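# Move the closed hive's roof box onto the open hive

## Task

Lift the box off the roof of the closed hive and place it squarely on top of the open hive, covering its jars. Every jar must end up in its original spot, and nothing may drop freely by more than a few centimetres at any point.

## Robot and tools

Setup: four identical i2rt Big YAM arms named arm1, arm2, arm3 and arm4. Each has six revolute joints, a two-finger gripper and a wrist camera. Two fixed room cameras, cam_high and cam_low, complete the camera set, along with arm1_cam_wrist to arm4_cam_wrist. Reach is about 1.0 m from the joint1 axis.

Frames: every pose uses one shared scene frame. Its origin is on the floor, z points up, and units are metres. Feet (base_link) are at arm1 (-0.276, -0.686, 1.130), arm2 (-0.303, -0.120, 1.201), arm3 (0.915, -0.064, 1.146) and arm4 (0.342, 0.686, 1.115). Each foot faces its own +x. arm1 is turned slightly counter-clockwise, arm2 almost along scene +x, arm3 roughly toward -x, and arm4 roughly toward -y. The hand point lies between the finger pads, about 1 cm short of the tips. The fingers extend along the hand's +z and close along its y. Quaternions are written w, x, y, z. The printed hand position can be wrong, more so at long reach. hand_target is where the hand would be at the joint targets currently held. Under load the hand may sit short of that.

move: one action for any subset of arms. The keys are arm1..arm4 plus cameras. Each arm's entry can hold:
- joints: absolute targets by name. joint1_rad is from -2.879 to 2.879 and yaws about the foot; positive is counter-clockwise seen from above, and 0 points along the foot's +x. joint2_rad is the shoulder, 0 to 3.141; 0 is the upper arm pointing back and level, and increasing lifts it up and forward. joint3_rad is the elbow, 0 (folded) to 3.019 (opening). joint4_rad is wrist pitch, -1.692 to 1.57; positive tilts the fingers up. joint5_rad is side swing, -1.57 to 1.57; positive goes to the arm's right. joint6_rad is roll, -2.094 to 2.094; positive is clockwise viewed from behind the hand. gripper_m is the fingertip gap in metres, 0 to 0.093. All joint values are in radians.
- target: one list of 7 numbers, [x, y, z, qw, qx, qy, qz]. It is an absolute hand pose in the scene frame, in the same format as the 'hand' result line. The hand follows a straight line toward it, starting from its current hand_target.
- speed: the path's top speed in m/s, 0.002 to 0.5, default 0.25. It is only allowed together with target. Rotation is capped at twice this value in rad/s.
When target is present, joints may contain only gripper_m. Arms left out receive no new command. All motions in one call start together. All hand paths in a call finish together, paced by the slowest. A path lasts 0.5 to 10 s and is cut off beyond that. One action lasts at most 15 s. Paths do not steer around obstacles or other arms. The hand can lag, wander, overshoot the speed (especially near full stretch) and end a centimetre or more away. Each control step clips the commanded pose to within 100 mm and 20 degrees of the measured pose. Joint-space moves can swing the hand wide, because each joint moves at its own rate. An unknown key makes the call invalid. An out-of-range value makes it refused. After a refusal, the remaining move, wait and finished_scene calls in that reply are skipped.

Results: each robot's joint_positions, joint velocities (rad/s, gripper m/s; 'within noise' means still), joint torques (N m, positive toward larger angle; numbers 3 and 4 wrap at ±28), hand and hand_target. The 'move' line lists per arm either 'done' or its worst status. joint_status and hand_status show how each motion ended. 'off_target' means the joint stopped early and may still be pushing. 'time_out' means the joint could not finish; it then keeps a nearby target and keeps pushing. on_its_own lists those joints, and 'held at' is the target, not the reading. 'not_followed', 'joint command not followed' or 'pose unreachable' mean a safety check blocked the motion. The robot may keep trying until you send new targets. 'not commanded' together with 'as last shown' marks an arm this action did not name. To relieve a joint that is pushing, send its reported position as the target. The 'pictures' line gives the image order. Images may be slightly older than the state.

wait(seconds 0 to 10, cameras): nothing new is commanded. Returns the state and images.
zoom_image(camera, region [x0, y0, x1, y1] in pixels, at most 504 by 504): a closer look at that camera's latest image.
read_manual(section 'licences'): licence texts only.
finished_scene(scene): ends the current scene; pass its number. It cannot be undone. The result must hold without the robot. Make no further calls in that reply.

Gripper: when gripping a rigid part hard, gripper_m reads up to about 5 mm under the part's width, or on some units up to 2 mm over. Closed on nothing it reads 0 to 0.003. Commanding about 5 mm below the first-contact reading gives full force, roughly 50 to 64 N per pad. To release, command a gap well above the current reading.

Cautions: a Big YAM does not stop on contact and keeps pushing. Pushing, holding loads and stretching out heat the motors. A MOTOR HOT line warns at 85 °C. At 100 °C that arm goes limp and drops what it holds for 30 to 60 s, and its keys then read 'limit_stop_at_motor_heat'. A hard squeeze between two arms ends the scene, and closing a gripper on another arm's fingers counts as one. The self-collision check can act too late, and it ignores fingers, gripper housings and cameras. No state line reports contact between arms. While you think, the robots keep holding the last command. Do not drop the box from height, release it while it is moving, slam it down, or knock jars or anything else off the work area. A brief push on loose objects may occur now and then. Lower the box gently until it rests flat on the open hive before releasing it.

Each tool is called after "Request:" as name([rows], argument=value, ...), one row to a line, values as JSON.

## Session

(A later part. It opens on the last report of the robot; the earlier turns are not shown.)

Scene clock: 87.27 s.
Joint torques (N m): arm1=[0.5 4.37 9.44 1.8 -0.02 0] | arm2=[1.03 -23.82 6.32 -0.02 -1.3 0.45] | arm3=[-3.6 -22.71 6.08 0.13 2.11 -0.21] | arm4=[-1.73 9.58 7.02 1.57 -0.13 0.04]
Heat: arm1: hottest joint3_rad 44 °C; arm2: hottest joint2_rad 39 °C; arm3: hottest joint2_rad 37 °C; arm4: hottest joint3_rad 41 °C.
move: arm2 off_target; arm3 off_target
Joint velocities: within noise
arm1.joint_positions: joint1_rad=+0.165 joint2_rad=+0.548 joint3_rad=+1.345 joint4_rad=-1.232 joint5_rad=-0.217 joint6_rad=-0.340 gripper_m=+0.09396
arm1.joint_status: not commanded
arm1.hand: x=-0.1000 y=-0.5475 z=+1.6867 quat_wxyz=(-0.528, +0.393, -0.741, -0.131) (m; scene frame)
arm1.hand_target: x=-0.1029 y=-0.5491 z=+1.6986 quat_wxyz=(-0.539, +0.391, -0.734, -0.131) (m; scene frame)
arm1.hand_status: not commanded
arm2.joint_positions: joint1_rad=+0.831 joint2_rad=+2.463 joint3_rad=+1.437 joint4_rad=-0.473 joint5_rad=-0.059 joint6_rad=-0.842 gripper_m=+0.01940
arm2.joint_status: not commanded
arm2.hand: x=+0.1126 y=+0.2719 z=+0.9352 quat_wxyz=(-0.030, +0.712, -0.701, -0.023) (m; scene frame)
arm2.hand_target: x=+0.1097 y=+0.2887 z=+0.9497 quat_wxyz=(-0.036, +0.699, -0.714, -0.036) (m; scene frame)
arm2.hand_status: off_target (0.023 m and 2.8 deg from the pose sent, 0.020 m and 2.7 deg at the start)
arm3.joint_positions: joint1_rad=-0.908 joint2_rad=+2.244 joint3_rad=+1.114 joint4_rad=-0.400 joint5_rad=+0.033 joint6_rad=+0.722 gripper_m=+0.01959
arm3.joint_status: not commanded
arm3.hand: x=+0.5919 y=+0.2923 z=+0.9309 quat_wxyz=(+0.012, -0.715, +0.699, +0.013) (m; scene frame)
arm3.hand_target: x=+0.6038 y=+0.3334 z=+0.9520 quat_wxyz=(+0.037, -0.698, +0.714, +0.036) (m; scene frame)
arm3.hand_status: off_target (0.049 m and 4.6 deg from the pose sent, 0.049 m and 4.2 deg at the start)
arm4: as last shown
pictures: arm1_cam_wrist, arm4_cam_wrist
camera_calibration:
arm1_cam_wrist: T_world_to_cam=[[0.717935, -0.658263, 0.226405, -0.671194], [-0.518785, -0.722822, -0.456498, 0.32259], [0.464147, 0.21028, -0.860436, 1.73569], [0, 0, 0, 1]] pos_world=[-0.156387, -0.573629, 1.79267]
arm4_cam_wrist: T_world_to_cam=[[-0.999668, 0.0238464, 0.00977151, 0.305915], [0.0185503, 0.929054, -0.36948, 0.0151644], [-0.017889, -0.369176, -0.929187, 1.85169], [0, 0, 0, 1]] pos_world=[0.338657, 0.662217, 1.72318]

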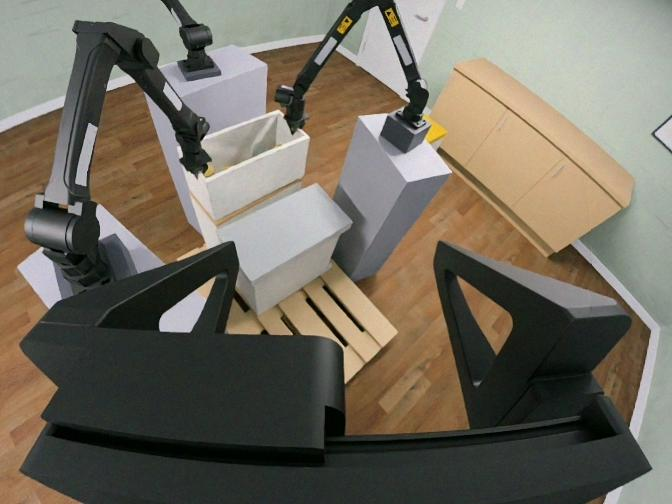

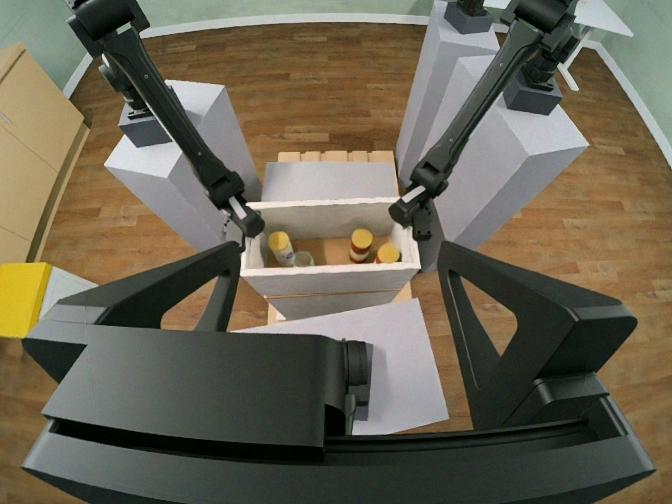

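Request:
move(arm2={"target":[0.103,0.289,0.938,-0.036,0.698,-0.714,-0.036],"speed":0.06}, arm3={"target":[0.596,0.345,0.940,-0.036,0.698,-0.714,-0.036],"speed":0.06}, cameras=["arm4_cam_wrist","arm1_cam_wrist"])

Request:
zoom_image(camera="arm4_cam_wrist", region=[360, 250, 430, 310])

Request:
zoom_image(camera="arm4_cam_wrist", region=[240, 260, 310, 320])

Request:
zoom_image(camera="arm1_cam_wrist", region=[180, 170, 250, 230])

Request:
zoom_image(camera="arm1_cam_wrist", region=[260, 150, 330, 210])

Scene clock: 91.87 s.
Joint torques (N m): arm1=[0.5 4.37 9.44 1.78 -0.02 0.01] | arm2=[1.14 -24.12 5.53 0.09 -1.22 0.6] | arm3=[-3.49 -23.12 6.49 0.03 2.16 -0.1] | arm4=[-1.79 9.88 7.28 1.66 -0.12 0.05]
Heat: arm1: hottest joint3_rad 44 °C; arm2: hottest joint2_rad 39 °C; arm3: hottest joint2_rad 38 °C; arm4: hottest joint3_rad 41 °C.
move: arm2 off_target; arm3 off_target
Joint velocities: within noise
arm1: as last shown
arm2.joint_positions: joint1_rad=+0.836 joint2_rad=+2.485 joint3_rad=+1.437 joint4_rad=-0.450 joint5_rad=-0.060 joint6_rad=-0.848 gripper_m=+0.01940
arm2.joint_status: not commanded
arm2.hand: x=+0.1082 y=+0.2720 z=+0.9237 quat_wxyz=(-0.031, +0.716, -0.697, -0.024) (m; scene frame)
arm2.hand_target: x=+0.1029 y=+0.2887 z=+0.9377 quat_wxyz=(-0.036, +0.699, -0.713, -0.036) (m; scene frame)
arm2.hand_status: off_target (0.023 m and 3.3 deg from the pose sent, 0.020 m and 2.8 deg at the start)
arm3.joint_positions: joint1_rad=-0.911 joint2_rad=+2.286 joint3_rad=+1.155 joint4_rad=-0.400 joint5_rad=+0.031 joint6_rad=+0.707 gripper_m=+0.01960
arm3.joint_status: not commanded
arm3.hand: x=+0.5863 y=+0.3001 z=+0.9179 quat_wxyz=(+0.011, -0.719, +0.695, +0.012) (m; scene frame)
arm3.hand_target: x=+0.5971 y=+0.3432 z=+0.9400 quat_wxyz=(+0.036, -0.698, +0.715, +0.035) (m; scene frame)
arm3.hand_status: off_target (0.051 m and 5.1 deg from the pose sent, 0.054 m and 4.6 deg at the start)
arm4.joint_positions: joint1_rad=+0.099 joint2_rad=+0.245 joint3_rad=+1.323 joint4_rad=-1.649 joint5_rad=+0.003 joint6_rad=-0.007 gripper_m=+0.09396
arm4.joint_status: not commanded
arm4.hand: x=+0.3374 y=+0.6211 z=+1.6052 quat_wxyz=(-0.329, -0.632, -0.612, +0.343) (m; scene frame)
arm4.hand_target: x=+0.3374 y=+0.6220 z=+1.6055 quat_wxyz=(-0.327, -0.638, -0.609, +0.339) (m; scene frame)
arm4.hand_status: not commanded
pictures: arm1_cam_wrist, arm4_cam_wrist
camera_calibration:
arm1_cam_wrist: T_world_to_cam=[[0.717935, -0.658263, 0.226405, -0.671194], [-0.518785, -0.722822, -0.456498, 0.32259], [0.464147, 0.21028, -0.860436, 1.73569], [0, 0, 0, 1]] pos_world=[-0.156387, -0.573629, 1.79267]
arm4_cam_wrist: T_world_to_cam=[[-0.999668, 0.0238464, 0.00977151, 0.305915], [0.0185503, 0.929054, -0.36948, 0.0151644], [-0.017889, -0.369176, -0.929187, 1.85169], [0, 0, 0, 1]] pos_world=[0.338657, 0.662217, 1.72318]

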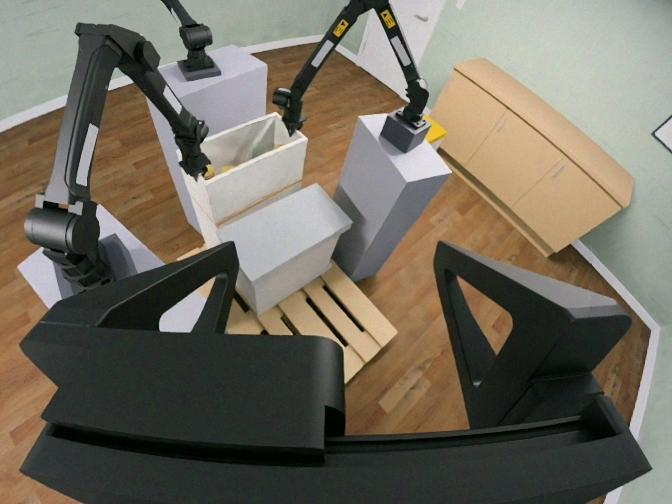

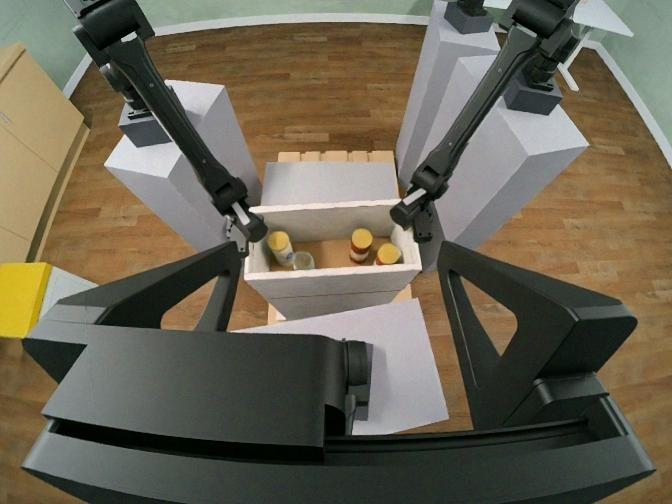

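Scaled by 7.200 from the camera's 672x504 image, which has a finer 960x720 frame.

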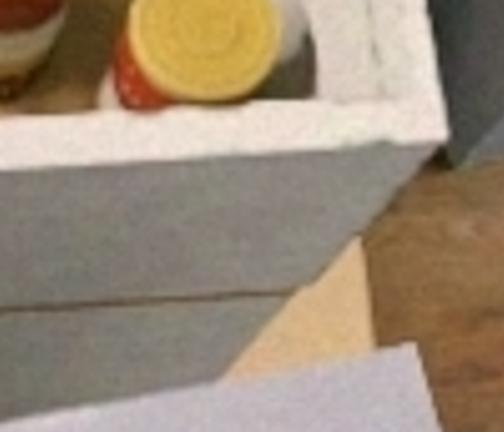

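Scaled by 7.200 from the camera's 672x504 image, which has a finer 960x720 frame.

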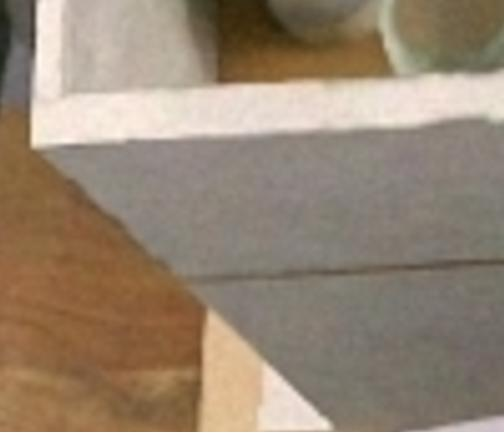

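Scaled by 7.200 from the camera's 672x504 image, which has a finer 960x720 frame.

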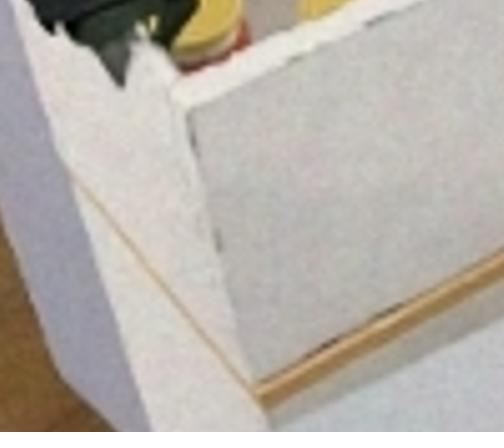

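Scaled by 7.200 from the camera's 672x504 image, which has a finer 960x720 frame.

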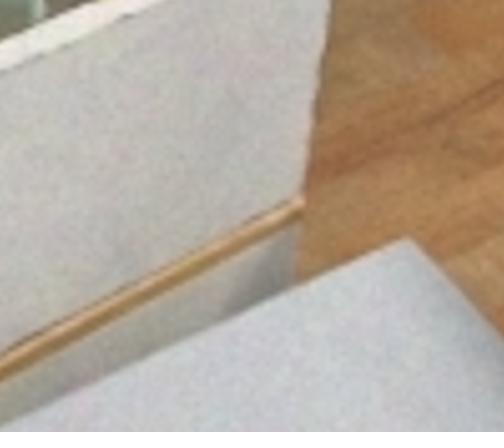

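Request:
move(arm2={"target":[0.103,0.286,0.924,-0.036,0.698,-0.714,-0.036],"speed":0.05}, arm3={"target":[0.596,0.340,0.925,-0.036,0.698,-0.714,-0.036],"speed":0.05}, cameras=["arm4_cam_wrist","arm1_cam_wrist"])

Request:
zoom_image(camera="arm4_cam_wrist", region=[360, 250, 430, 310])

Request:
zoom_image(camera="arm4_cam_wrist", region=[240, 260, 310, 320])

Request:
zoom_image(camera="arm1_cam_wrist", region=[180, 170, 250, 230])

Request:
zoom_image(camera="arm1_cam_wrist", region=[260, 150, 330, 210])

Scene clock: 95.90 s.
Joint torques (N m): arm1=[0.38 4.42 9.46 1.8 -0.02 0] | arm2=[0.85 -23 5.81 0.24 -1.09 0.59] | arm3=[-2.96 -21.36 6.27 0.53 2.02 -0.04] | arm4=[-2.2 9.52 7.25 1.61 -0.11 -0.01]
Heat: arm1: hottest joint3_rad 44 °C; arm2: hottest joint2_rad 40 °C; arm3: hottest joint2_rad 38 °C; arm4: hottest joint3_rad 41 °C.
move: arm2 off_target; arm3 off_target
Joint velocities: within noise
arm1, arm4: as last shown
arm2.joint_positions: joint1_rad=+0.836 joint2_rad=+2.500 joint3_rad=+1.439 joint4_rad=-0.429 joint5_rad=-0.063 joint6_rad=-0.849 gripper_m=+0.01940
arm2.joint_status: not commanded
arm2.hand: x=+0.1082 y=+0.2725 z=+0.9163 quat_wxyz=(-0.035, +0.717, -0.696, -0.025) (m; scene frame)
arm2.hand_target: x=+0.1029 y=+0.2859 z=+0.9239 quat_wxyz=(-0.036, +0.699, -0.713, -0.036) (m; scene frame)
arm2.hand_status: off_target (0.016 m and 3.2 deg from the pose sent, 0.015 m and 3.3 deg at the start)
arm3.joint_positions: joint1_rad=-0.911 joint2_rad=+2.298 joint3_rad=+1.155 joint4_rad=-0.381 joint5_rad=+0.034 joint6_rad=+0.707 gripper_m=+0.01960
arm3.joint_status: not commanded
arm3.hand: x=+0.5861 y=+0.3010 z=+0.9128 quat_wxyz=(+0.013, -0.719, +0.695, +0.016) (m; scene frame)
arm3.hand_target: x=+0.5969 y=+0.3386 z=+0.9255 quat_wxyz=(+0.036, -0.698, +0.714, +0.035) (m; scene frame)
arm3.hand_status: off_target (0.042 m and 4.7 deg from the pose sent, 0.042 m and 5.1 deg at the start)
pictures: arm1_cam_wrist, arm4_cam_wrist
camera_calibration:
arm1_cam_wrist: T_world_to_cam=[[0.717935, -0.658263, 0.226405, -0.671194], [-0.518785, -0.722822, -0.456498, 0.32259], [0.464147, 0.21028, -0.860436, 1.73569], [0, 0, 0, 1]] pos_world=[-0.156387, -0.573629, 1.79267]
arm4_cam_wrist: T_world_to_cam=[[-0.999668, 0.0238464, 0.00977151, 0.305915], [0.0185503, 0.929054, -0.36948, 0.0151644], [-0.017889, -0.369176, -0.929187, 1.85169], [0, 0, 0, 1]] pos_world=[0.338657, 0.662217, 1.72318]

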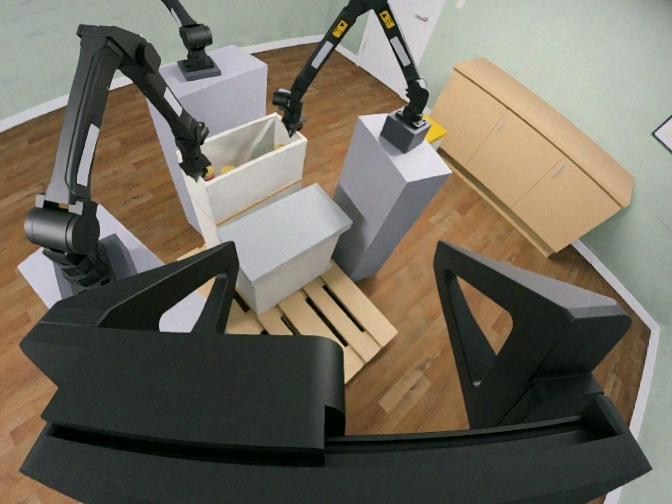

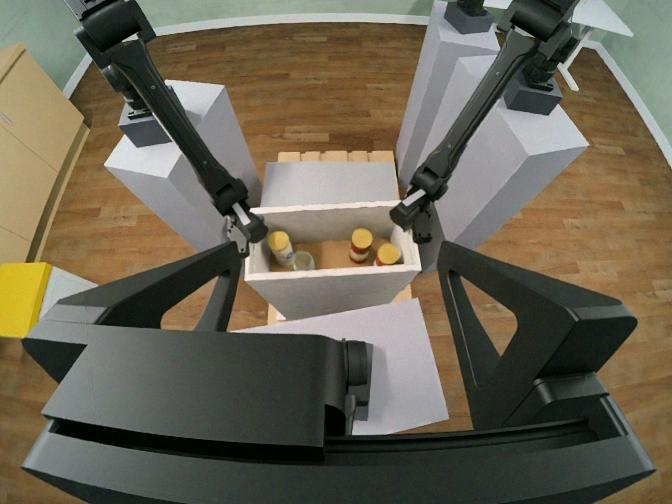

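Scaled by 7.200 from the camera's 672x504 image, which has a finer 960x720 frame.

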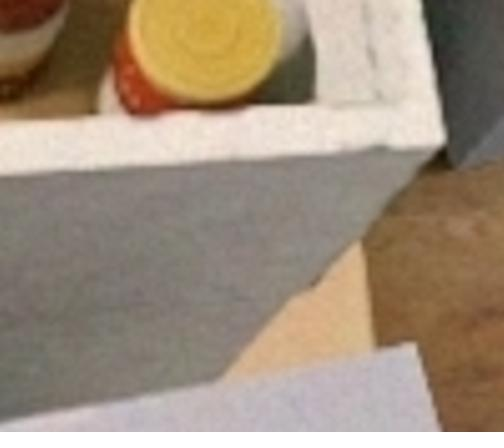

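Scaled by 7.200 from the camera's 672x504 image, which has a finer 960x720 frame.

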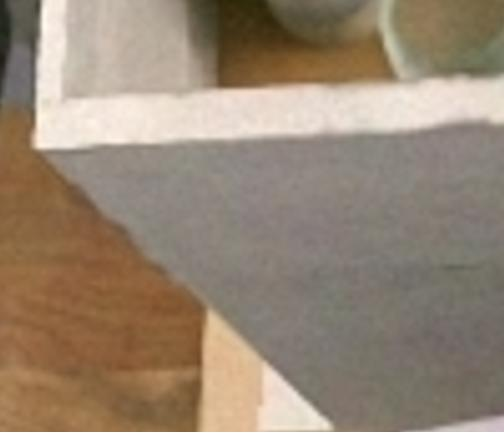

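Scaled by 7.200 from the camera's 672x504 image, which has a finer 960x720 frame.

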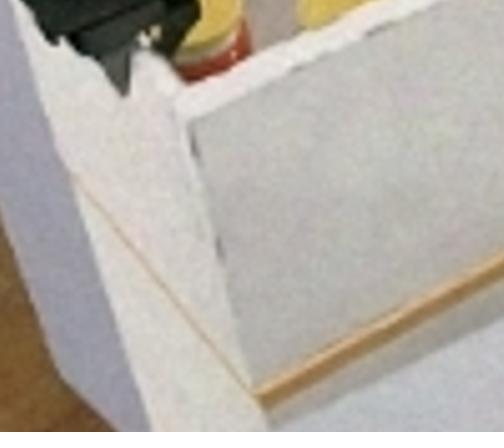

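Scaled by 7.200 from the camera's 672x504 image, which has a finer 960x720 frame.

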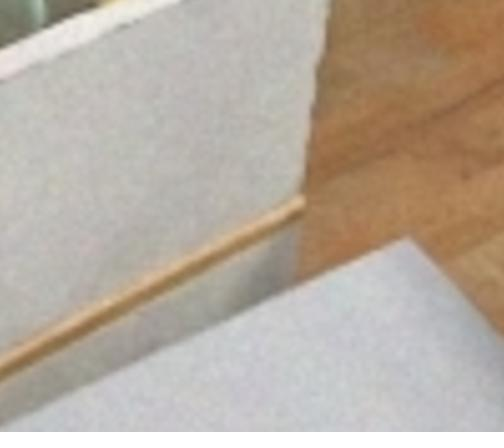

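Request:
move(arm2={"target":[0.106,0.275,0.909,-0.036,0.710,-0.702,-0.028],"speed":0.05}, arm3={"target":[0.589,0.315,0.908,-0.030,0.710,-0.702,-0.028],"speed":0.05}, cameras=["arm4_cam_wrist","arm1_cam_wrist"])

Request:
zoom_image(camera="arm4_cam_wrist", region=[240, 190, 430, 320])

Request:
zoom_image(camera="arm1_cam_wrist", region=[180, 170, 250, 230])

Request:
zoom_image(camera="arm1_cam_wrist", region=[260, 150, 330, 210])

Scene clock: 102.93 s.
Joint torques (N m): arm1=[0.5 4.37 9.44 1.8 -0.02 0.01] | arm2=[0.15 -20.89 5.63 1.24 -0.5 0.18] | arm3=[-0.03 -18.67 4.77 1.4 1.51 0.02] | arm4=[-2.14 8.76 7.23 1.52 -0.1 0.03]
Heat: arm1: hottest joint3_rad 45 °C; arm2: hottest joint2_rad 41 °C; arm3: hottest joint2_rad 37 °C; arm4: hottest joint3_rad 41 °C.
move: arm2 done; arm3 off_target
Joint velocities: within noise
arm1, arm4: as last shown
arm2.joint_positions: joint1_rad=+0.836 joint2_rad=+2.501 joint3_rad=+1.439 joint4_rad=-0.424 joint5_rad=-0.062 joint6_rad=-0.857 gripper_m=+0.01940
arm2.joint_status: not commanded
arm2.hand: x=+0.1092 y=+0.2731 z=+0.9159 quat_wxyz=(-0.038, +0.719, -0.693, -0.024) (m; scene frame)
arm2.hand_target: x=+0.1059 y=+0.2750 z=+0.9092 quat_wxyz=(-0.036, +0.711, -0.702, -0.028) (m; scene frame)
arm2.hand_status: done (0.008 m and 1.6 deg from the pose sent, 0.008 m and 1.1 deg at the start)
arm3.joint_positions: joint1_rad=-0.909 joint2_rad=+2.300 joint3_rad=+1.155 joint4_rad=-0.374 joint5_rad=+0.035 joint6_rad=+0.707 gripper_m=+0.01960
arm3.joint_status: not commanded
arm3.hand: x=+0.5847 y=+0.3013 z=+0.9119 quat_wxyz=(+0.014, -0.719, +0.694, +0.019) (m; scene frame)
arm3.hand_target: x=+0.5892 y=+0.3148 z=+0.9084 quat_wxyz=(+0.030, -0.710, +0.703, +0.028) (m; scene frame)
arm3.hand_status: off_target (0.015 m and 2.5 deg from the pose sent, 0.015 m and 2.7 deg at the start)
pictures: arm1_cam_wrist, arm4_cam_wrist
camera_calibration:
arm1_cam_wrist: T_world_to_cam=[[0.717935, -0.658263, 0.226405, -0.671194], [-0.518785, -0.722822, -0.456498, 0.32259], [0.464147, 0.21028, -0.860436, 1.73569], [0, 0, 0, 1]] pos_world=[-0.156387, -0.573629, 1.79267]
arm4_cam_wrist: T_world_to_cam=[[-0.999668, 0.0238464, 0.00977151, 0.305915], [0.0185503, 0.929054, -0.36948, 0.0151644], [-0.017889, -0.369176, -0.929187, 1.85169], [0, 0, 0, 1]] pos_world=[0.338657, 0.662217, 1.72318]

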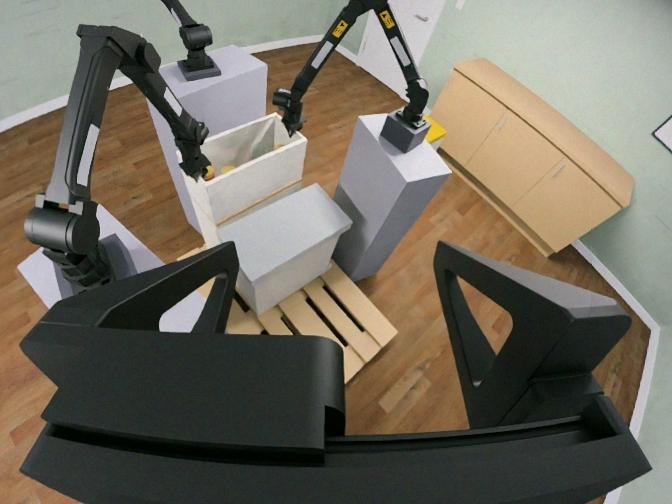

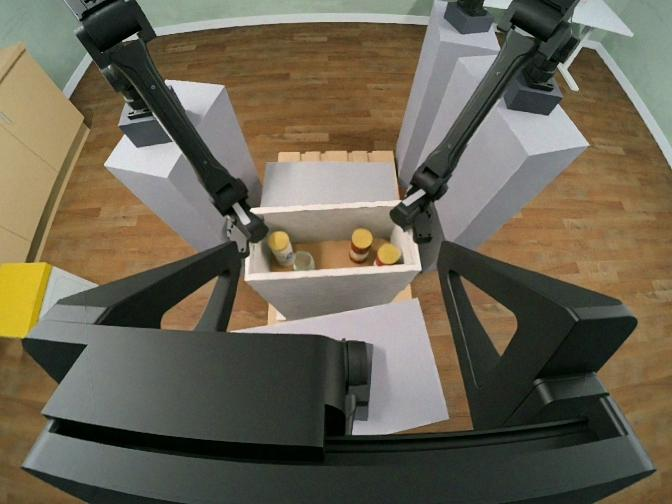

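Scaled by 2.653 from the camera's 672x504 image, which has a finer 960x720 frame.

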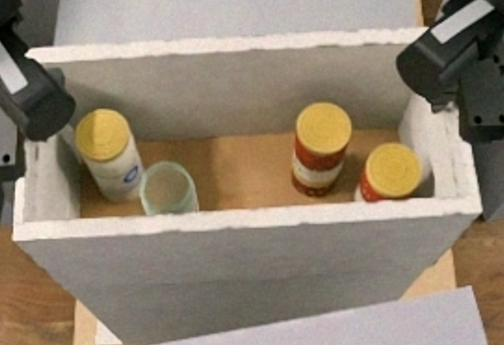

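Scaled by 7.200 from the camera's 672x504 image, which has a finer 960x720 frame.

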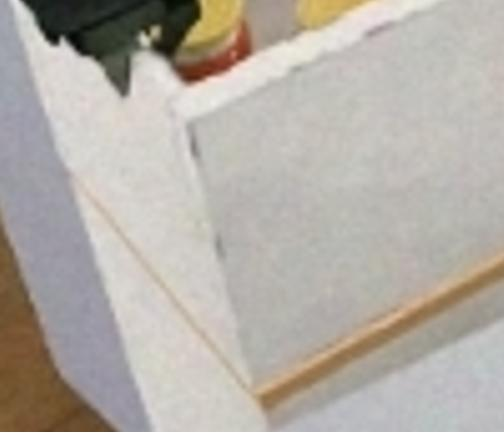

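Scaled by 7.200 from the camera's 672x504 image, which has a finer 960x720 frame.

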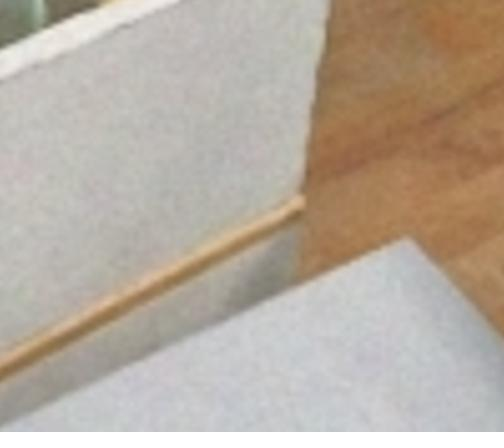

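Request:
move(arm2={"target":[0.106,0.259,0.920,-0.036,0.714,-0.698,-0.026],"speed":0.05}, arm3={"target":[0.589,0.291,0.920,-0.030,0.714,-0.698,-0.026],"speed":0.05}, cameras=["arm4_cam_wrist","arm1_cam_wrist"])

Request:
zoom_image(camera="arm4_cam_wrist", region=[240, 260, 310, 320])

Request:
zoom_image(camera="arm4_cam_wrist", region=[360, 250, 430, 310])

Request:
zoom_image(camera="arm1_cam_wrist", region=[180, 170, 250, 230])

Request:
zoom_image(camera="arm1_cam_wrist", region=[260, 150, 330, 210])

Scene clock: 109.30 s.
Joint torques (N m): arm1=[0.44 4.37 9.44 1.78 -0.02 0] | arm2=[-0.97 -23.47 3.06 0.77 -0.37 -0.08] | arm3=[1.79 -22.07 1.85 0.31 0.8 0.11] | arm4=[-2.14 9.23 7.06 1.81 -0.12 0.03]
Heat: arm1: hottest joint3_rad 45 °C; arm2: hottest joint2_rad 40 °C; arm3: hottest joint2_rad 38 °C; arm4: hottest joint3_rad 41 °C.
move: arm2 off_target; arm3 done
Joint velocities: within noise
arm1, arm4: as last shown
arm2.joint_positions: joint1_rad=+0.831 joint2_rad=+2.496 joint3_rad=+1.420 joint4_rad=-0.401 joint5_rad=-0.063 joint6_rad=-0.862 gripper_m=+0.01940
arm2.joint_status: not commanded
arm2.hand: x=+0.1084 y=+0.2684 z=+0.9150 quat_wxyz=(-0.042, +0.719, -0.693, -0.024) (m; scene frame)
arm2.hand_target: x=+0.1059 y=+0.2592 z=+0.9197 quat_wxyz=(-0.036, +0.714, -0.698, -0.026) (m; scene frame)
arm2.hand_status: off_target (0.011 m and 1.1 deg from the pose sent, 0.015 m and 0.9 deg at the start)
arm3.joint_positions: joint1_rad=-0.896 joint2_rad=+2.293 joint3_rad=+1.125 joint4_rad=-0.334 joint5_rad=+0.054 joint6_rad=+0.720 gripper_m=+0.01960
arm3.joint_status: not commanded
arm3.hand: x=+0.5866 y=+0.2944 z=+0.9106 quat_wxyz=(+0.023, -0.719, +0.694, +0.026) (m; scene frame)
arm3.hand_target: x=+0.5889 y=+0.2911 z=+0.9197 quat_wxyz=(+0.030, -0.715, +0.698, +0.026) (m; scene frame)
arm3.hand_status: done (0.010 m and 1.1 deg from the pose sent, 0.014 m and 2.2 deg at the start)
pictures: arm1_cam_wrist, arm4_cam_wrist
camera_calibration:
arm1_cam_wrist: T_world_to_cam=[[0.717935, -0.658263, 0.226405, -0.671194], [-0.518785, -0.722822, -0.456498, 0.32259], [0.464147, 0.21028, -0.860436, 1.73569], [0, 0, 0, 1]] pos_world=[-0.156387, -0.573629, 1.79267]
arm4_cam_wrist: T_world_to_cam=[[-0.999668, 0.0238464, 0.00977151, 0.305915], [0.0185503, 0.929054, -0.36948, 0.0151644], [-0.017889, -0.369176, -0.929187, 1.85169], [0, 0, 0, 1]] pos_world=[0.338657, 0.662217, 1.72318]

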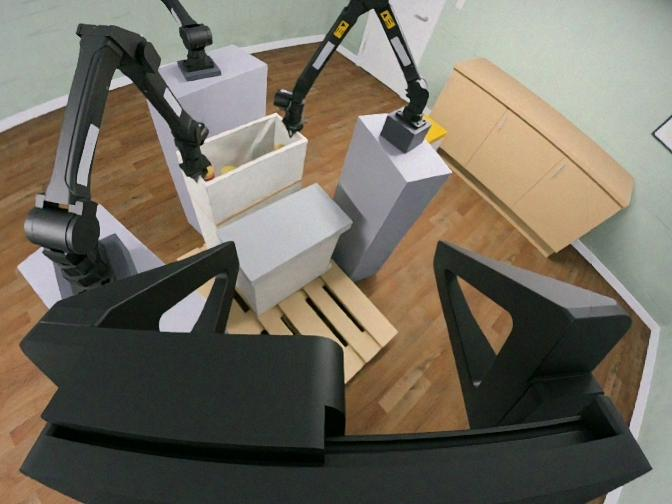

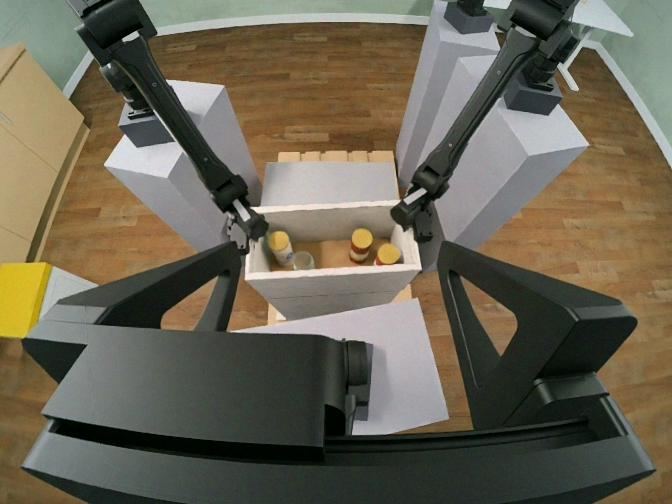

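Scaled by 7.200 from the camera's 672x504 image, which has a finer 960x720 frame.

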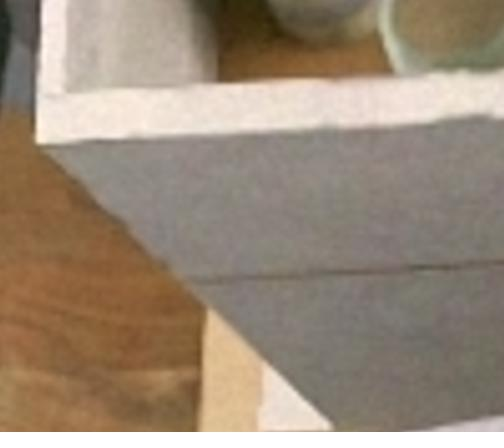

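Scaled by 7.200 from the camera's 672x504 image, which has a finer 960x720 frame.

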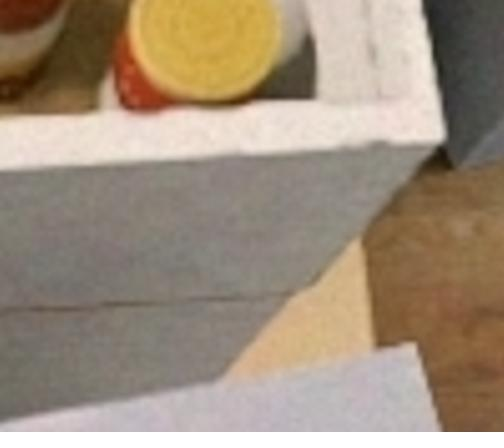

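Scaled by 7.200 from the camera's 672x504 image, which has a finer 960x720 frame.

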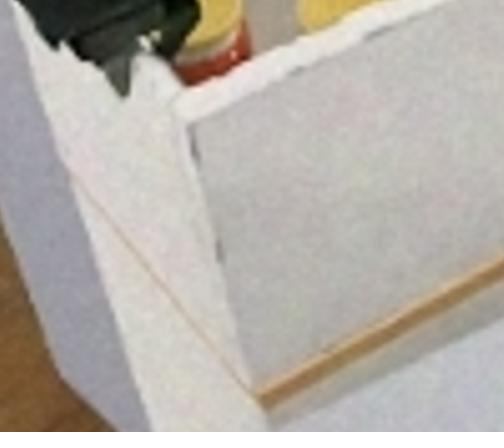

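Scaled by 7.200 from the camera's 672x504 image, which has a finer 960x720 frame.

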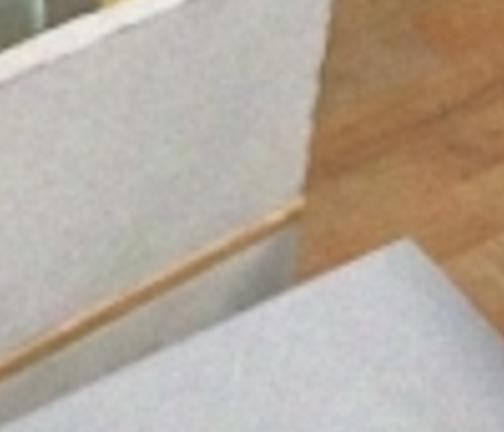

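Request:
move(arm2={"target":[0.107,0.264,0.904,-0.040,0.717,-0.695,-0.025],"speed":0.05}, arm3={"target":[0.587,0.293,0.901,-0.027,0.717,-0.695,-0.026],"speed":0.05}, cameras=["arm4_cam_wrist","arm1_cam_wrist"])

Request:
zoom_image(camera="arm4_cam_wrist", region=[240, 260, 310, 320])

Request:
zoom_image(camera="arm1_cam_wrist", region=[180, 170, 250, 230])

Scene clock: 112.67 s.
Joint torques (N m): arm1=[0.5 4.37 9.43 1.78 -0.02 0] | arm2=[-0.62 -19.84 5.14 1.44 -0.27 -0.1] | arm3=[1.55 -17.55 4.05 0.88 0.52 0] | arm4=[-2.55 9.64 7.15 1.68 -0.11 0.03]
Heat: arm1: hottest joint3_rad 45 °C; arm2: hottest joint2_rad 40 °C; arm3: hottest joint2_rad 38 °C; arm4: hottest joint3_rad 41 °C.
move: arm2 off_target; arm3 done
Joint velocities: within noise
arm1, arm4: as last shown
arm2.joint_positions: joint1_rad=+0.831 joint2_rad=+2.496 joint3_rad=+1.420 joint4_rad=-0.395 joint5_rad=-0.063 joint6_rad=-0.862 gripper_m=+0.01940
arm2.joint_status: not commanded
arm2.hand: x=+0.1093 y=+0.2694 z=+0.9151 quat_wxyz=(-0.045, +0.720, -0.693, -0.024) (m; scene frame)
arm2.hand_target: x=+0.1066 y=+0.2638 z=+0.9041 quat_wxyz=(-0.040, +0.717, -0.695, -0.025) (m; scene frame)
arm2.hand_status: off_target (0.013 m and 0.7 deg from the pose sent, 0.012 m and 0.4 deg at the start)
arm3.joint_positions: joint1_rad=-0.896 joint2_rad=+2.293 joint3_rad=+1.124 joint4_rad=-0.324 joint5_rad=+0.054 joint6_rad=+0.720 gripper_m=+0.01960
arm3.joint_status: not commanded
arm3.hand: x=+0.5850 y=+0.2961 z=+0.9107 quat_wxyz=(+0.023, -0.719, +0.694, +0.031) (m; scene frame)
arm3.hand_target: x=+0.5872 y=+0.2928 z=+0.9012 quat_wxyz=(+0.027, -0.718, +0.695, +0.026) (m; scene frame)
arm3.hand_status: done (0.010 m and 0.8 deg from the pose sent, 0.010 m and 0.5 deg at the start)
pictures: arm1_cam_wrist, arm4_cam_wrist
camera_calibration:
arm1_cam_wrist: T_world_to_cam=[[0.717935, -0.658263, 0.226405, -0.671194], [-0.518785, -0.722822, -0.456498, 0.32259], [0.464147, 0.21028, -0.860436, 1.73569], [0, 0, 0, 1]] pos_world=[-0.156387, -0.573629, 1.79267]
arm4_cam_wrist: T_world_to_cam=[[-0.999668, 0.0238464, 0.00977151, 0.305915], [0.0185503, 0.929054, -0.36948, 0.0151644], [-0.017889, -0.369176, -0.929187, 1.85169], [0, 0, 0, 1]] pos_world=[0.338657, 0.662217, 1.72318]

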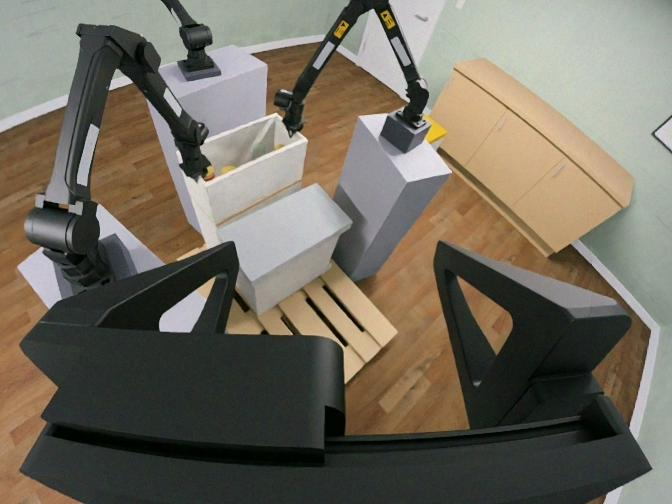

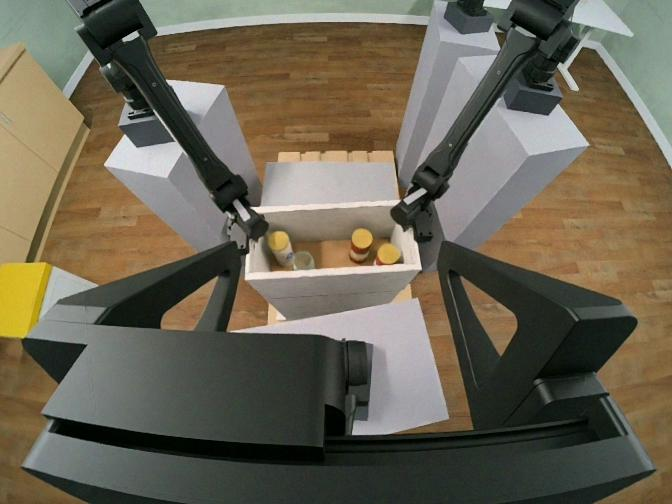

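Scaled by 7.200 from the camera's 672x504 image, which has a finer 960x720 frame.

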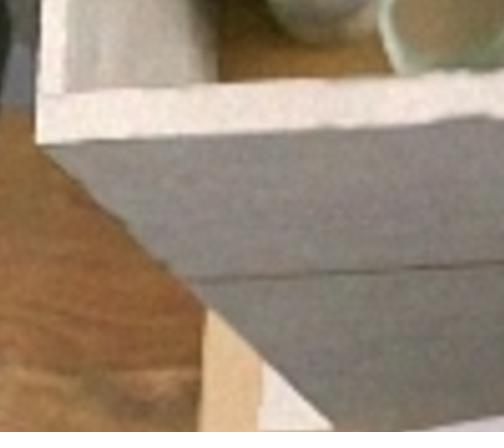

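Scaled by 7.200 from the camera's 672x504 image, which has a finer 960x720 frame.

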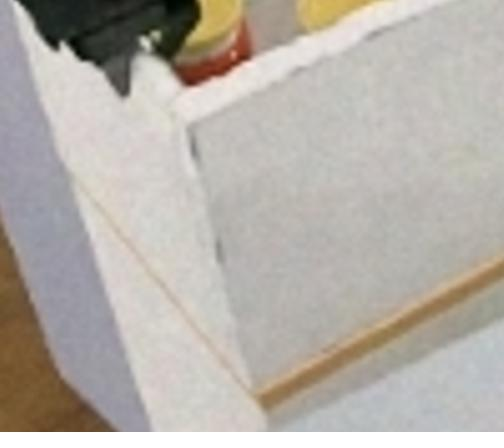

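Flush and unloaded. Release and rise.

Request:
move(arm2={"joints":{"gripper_m":0.03}}, arm3={"joints":{"gripper_m":0.03}}, cameras=[])

Request:
move(arm2={"joints":{"gripper_m":0.07}}, arm3={"joints":{"gripper_m":0.07}}, cameras=[])

Request:
move(arm2={"target":[0.109,0.268,1.08,-0.040,0.717,-0.695,-0.025],"speed":0.15}, arm3={"target":[0.585,0.295,1.09,-0.027,0.717,-0.695,-0.026],"speed":0.15}, cameras=["arm4_cam_wrist","arm1_cam_wrist"])

Request:
zoom_image(camera="arm4_cam_wrist", region=[230, 180, 440, 320])

Request:
zoom_image(camera="arm1_cam_wrist", region=[170, 90, 330, 250])

Scene clock: 115.57 s.
Joint torques (N m): arm1=[0.5 4.37 9.44 1.78 -0.02 0] | arm2=[-0.67 -20.25 5.19 1.46 -0.28 -0.1] | arm3=[1.61 -17.85 4 0.85 0.3 0.01] | arm4=[-1.67 9.29 7.08 1.58 -0.11 0.03]
Heat: arm1: hottest joint3_rad 45 °C; arm2: hottest joint2_rad 40 °C; arm3: hottest joint2_rad 37 °C; arm4: hottest joint3_rad 41 °C.
move: arm2 done; arm3 done
Joint velocities: within noise
arm1, arm4: as last shown
arm2.joint_positions: joint1_rad=+0.831 joint2_rad=+2.496 joint3_rad=+1.420 joint4_rad=-0.394 joint5_rad=-0.063 joint6_rad=-0.862 gripper_m=+0.02992
arm2.joint_status: all done
arm2.hand: x=+0.1094 y=+0.2695 z=+0.9151 quat_wxyz=(-0.045, +0.720, -0.693, -0.024) (m; scene frame)
arm2.hand_target: x=+0.1067 y=+0.2639 z=+0.9041 quat_wxyz=(-0.040, +0.717, -0.695, -0.025) (m; scene frame)
arm2.hand_status: not commanded
arm3.joint_positions: joint1_rad=-0.896 joint2_rad=+2.297 joint3_rad=+1.124 joint4_rad=-0.323 joint5_rad=+0.060 joint6_rad=+0.720 gripper_m=+0.02988
arm3.joint_status: all done
arm3.hand: x=+0.5865 y=+0.2958 z=+0.9090 quat_wxyz=(+0.026, -0.719, +0.694, +0.029) (m; scene frame)
arm3.hand_target: x=+0.5873 y=+0.2928 z=+0.9012 quat_wxyz=(+0.027, -0.718, +0.696, +0.026) (m; scene frame)
arm3.hand_status: not commanded
pictures: none
No camera images: "cameras" was empty.

Scene clock: 116.23 s.
Joint torques (N m): arm1=[0.5 4.42 9.46 1.78 -0.02 0] | arm2=[-0.56 -19.96 5.15 1.36 -0.27 -0.09] | arm3=[1.55 -17.85 4 0.85 0.26 0.01] | arm4=[-2.61 9.7 7.38 1.47 -0.14 0.02]
Heat: arm1: hottest joint3_rad 45 °C; arm2: hottest joint2_rad 40 °C; arm3: hottest joint2_rad 37 °C; arm4: hottest joint3_rad 41 °C.
move: arm2 done; arm3 done
Joint velocities: within noise
arm1, arm4: as last shown
arm2.joint_positions: joint1_rad=+0.831 joint2_rad=+2.496 joint3_rad=+1.420 joint4_rad=-0.394 joint5_rad=-0.063 joint6_rad=-0.862 gripper_m=+0.06984
arm2.joint_status: all done
arm2.hand: x=+0.1094 y=+0.2695 z=+0.9151 quat_wxyz=(-0.045, +0.720, -0.693, -0.024) (m; scene frame)
arm2.hand_target: x=+0.1067 y=+0.2639 z=+0.9041 quat_wxyz=(-0.040, +0.717, -0.695, -0.025) (m; scene frame)
arm2.hand_status: not commanded
arm3.joint_positions: joint1_rad=-0.896 joint2_rad=+2.297 joint3_rad=+1.124 joint4_rad=-0.323 joint5_rad=+0.060 joint6_rad=+0.720 gripper_m=+0.06979
arm3.joint_status: all done
arm3.hand: x=+0.5866 y=+0.2958 z=+0.9090 quat_wxyz=(+0.026, -0.719, +0.694, +0.029) (m; scene frame)
arm3.hand_target: x=+0.5873 y=+0.2928 z=+0.9012 quat_wxyz=(+0.027, -0.718, +0.696, +0.026) (m; scene frame)
arm3.hand_status: not commanded
pictures: none
No camera images: "cameras" was empty.

Scene clock: 118.27 s.
Joint torques (N m): arm1=[0.5 4.42 9.44 1.8 -0.02 0] | arm2=[-0.56 -20.42 6.68 0.34 -0.24 -0.09] | arm3=[1.85 -19.55 7.68 0.17 0.25 0.05] | arm4=[-2.08 9.93 7.1 1.72 -0.11 0.01]
Heat: arm1: hottest joint3_rad 45 °C; arm2: hottest joint2_rad 40 °C; arm3: hottest joint2_rad 37 °C; arm4: hottest joint3_rad 41 °C.
move: arm2 done; arm3 off_target
Joint velocities: within noise
arm1.joint_positions: joint1_rad=+0.165 joint2_rad=+0.548 joint3_rad=+1.345 joint4_rad=-1.232 joint5_rad=-0.217 joint6_rad=-0.340 gripper_m=+0.09396
arm1.joint_status: not commanded
arm1.hand: x=-0.1000 y=-0.5475 z=+1.6867 quat_wxyz=(-0.528, +0.393, -0.741, -0.131) (m; scene frame)
arm1.hand_target: x=-0.1029 y=-0.5491 z=+1.6986 quat_wxyz=(-0.539, +0.391, -0.734, -0.131) (m; scene frame)
arm1.hand_status: not commanded
arm2.joint_positions: joint1_rad=+0.831 joint2_rad=+2.143 joint3_rad=+1.330 joint4_rad=-0.649 joint5_rad=-0.063 joint6_rad=-0.862 gripper_m=+0.06993
arm2.joint_status: not commanded
arm2.hand: x=+0.1115 y=+0.2736 z=+1.0822 quat_wxyz=(-0.049, +0.719, -0.692, -0.024) (m; scene frame)
arm2.hand_target: x=+0.1090 y=+0.2682 z=+1.0801 quat_wxyz=(-0.040, +0.717, -0.695, -0.025) (m; scene frame)
arm2.hand_status: done (0.006 m and 1.1 deg from the pose sent, 0.165 m and 0.7 deg at the start)
arm3.joint_positions: joint1_rad=-0.896 joint2_rad=+1.908 joint3_rad=+1.077 joint4_rad=-0.703 joint5_rad=+0.060 joint6_rad=+0.720 gripper_m=+0.06988
arm3.joint_status: not commanded
arm3.hand: x=+0.5952 y=+0.2893 z=+1.0753 quat_wxyz=(+0.025, -0.720, +0.694, +0.010) (m; scene frame)
arm3.hand_target: x=+0.5852 y=+0.2950 z=+1.0900 quat_wxyz=(+0.027, -0.718, +0.696, +0.026) (m; scene frame)
arm3.hand_status: off_target (0.019 m and 1.8 deg from the pose sent, 0.181 m and 0.5 deg at the start)
arm4: as last shown
pictures: arm1_cam_wrist, arm4_cam_wrist
camera_calibration:
arm1_cam_wrist: T_world_to_cam=[[0.717935, -0.658263, 0.226405, -0.671194], [-0.518785, -0.722822, -0.456498, 0.32259], [0.464147, 0.21028, -0.860436, 1.73569], [0, 0, 0, 1]] pos_world=[-0.156387, -0.573629, 1.79267]
arm4_cam_wrist: T_world_to_cam=[[-0.999668, 0.0238464, 0.00977151, 0.305915], [0.0185503, 0.929054, -0.36948, 0.0151644], [-0.017889, -0.369176, -0.929187, 1.85169], [0, 0, 0, 1]] pos_world=[0.338657, 0.662217, 1.72318]

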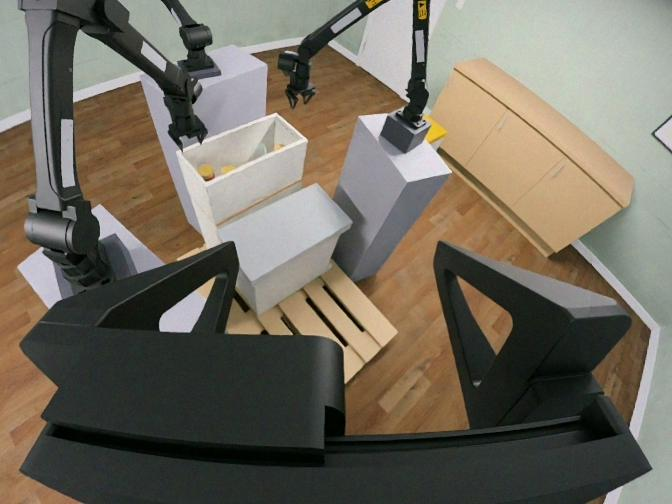

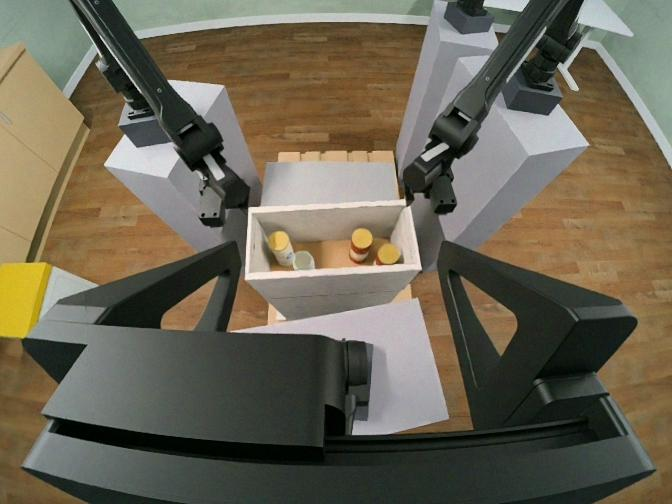

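Scaled by 2.400 from the camera's 672x504 image, which has a finer 960x720 frame.

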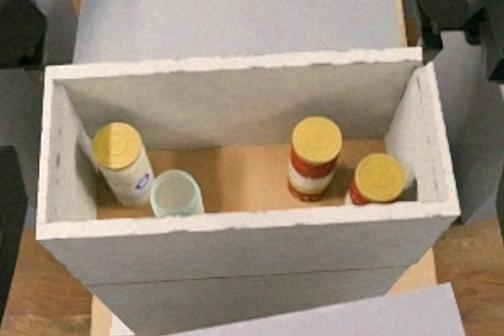

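Scaled by 3.150 from the camera's 672x504 image, which has a finer 960x720 frame.

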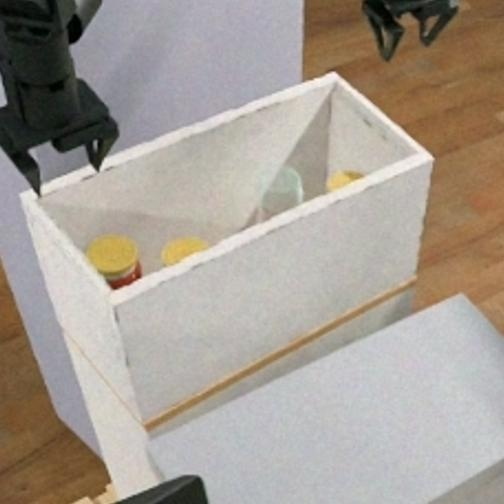

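Request:
finished_scene(scene=3)

The scene is finished: the task was done.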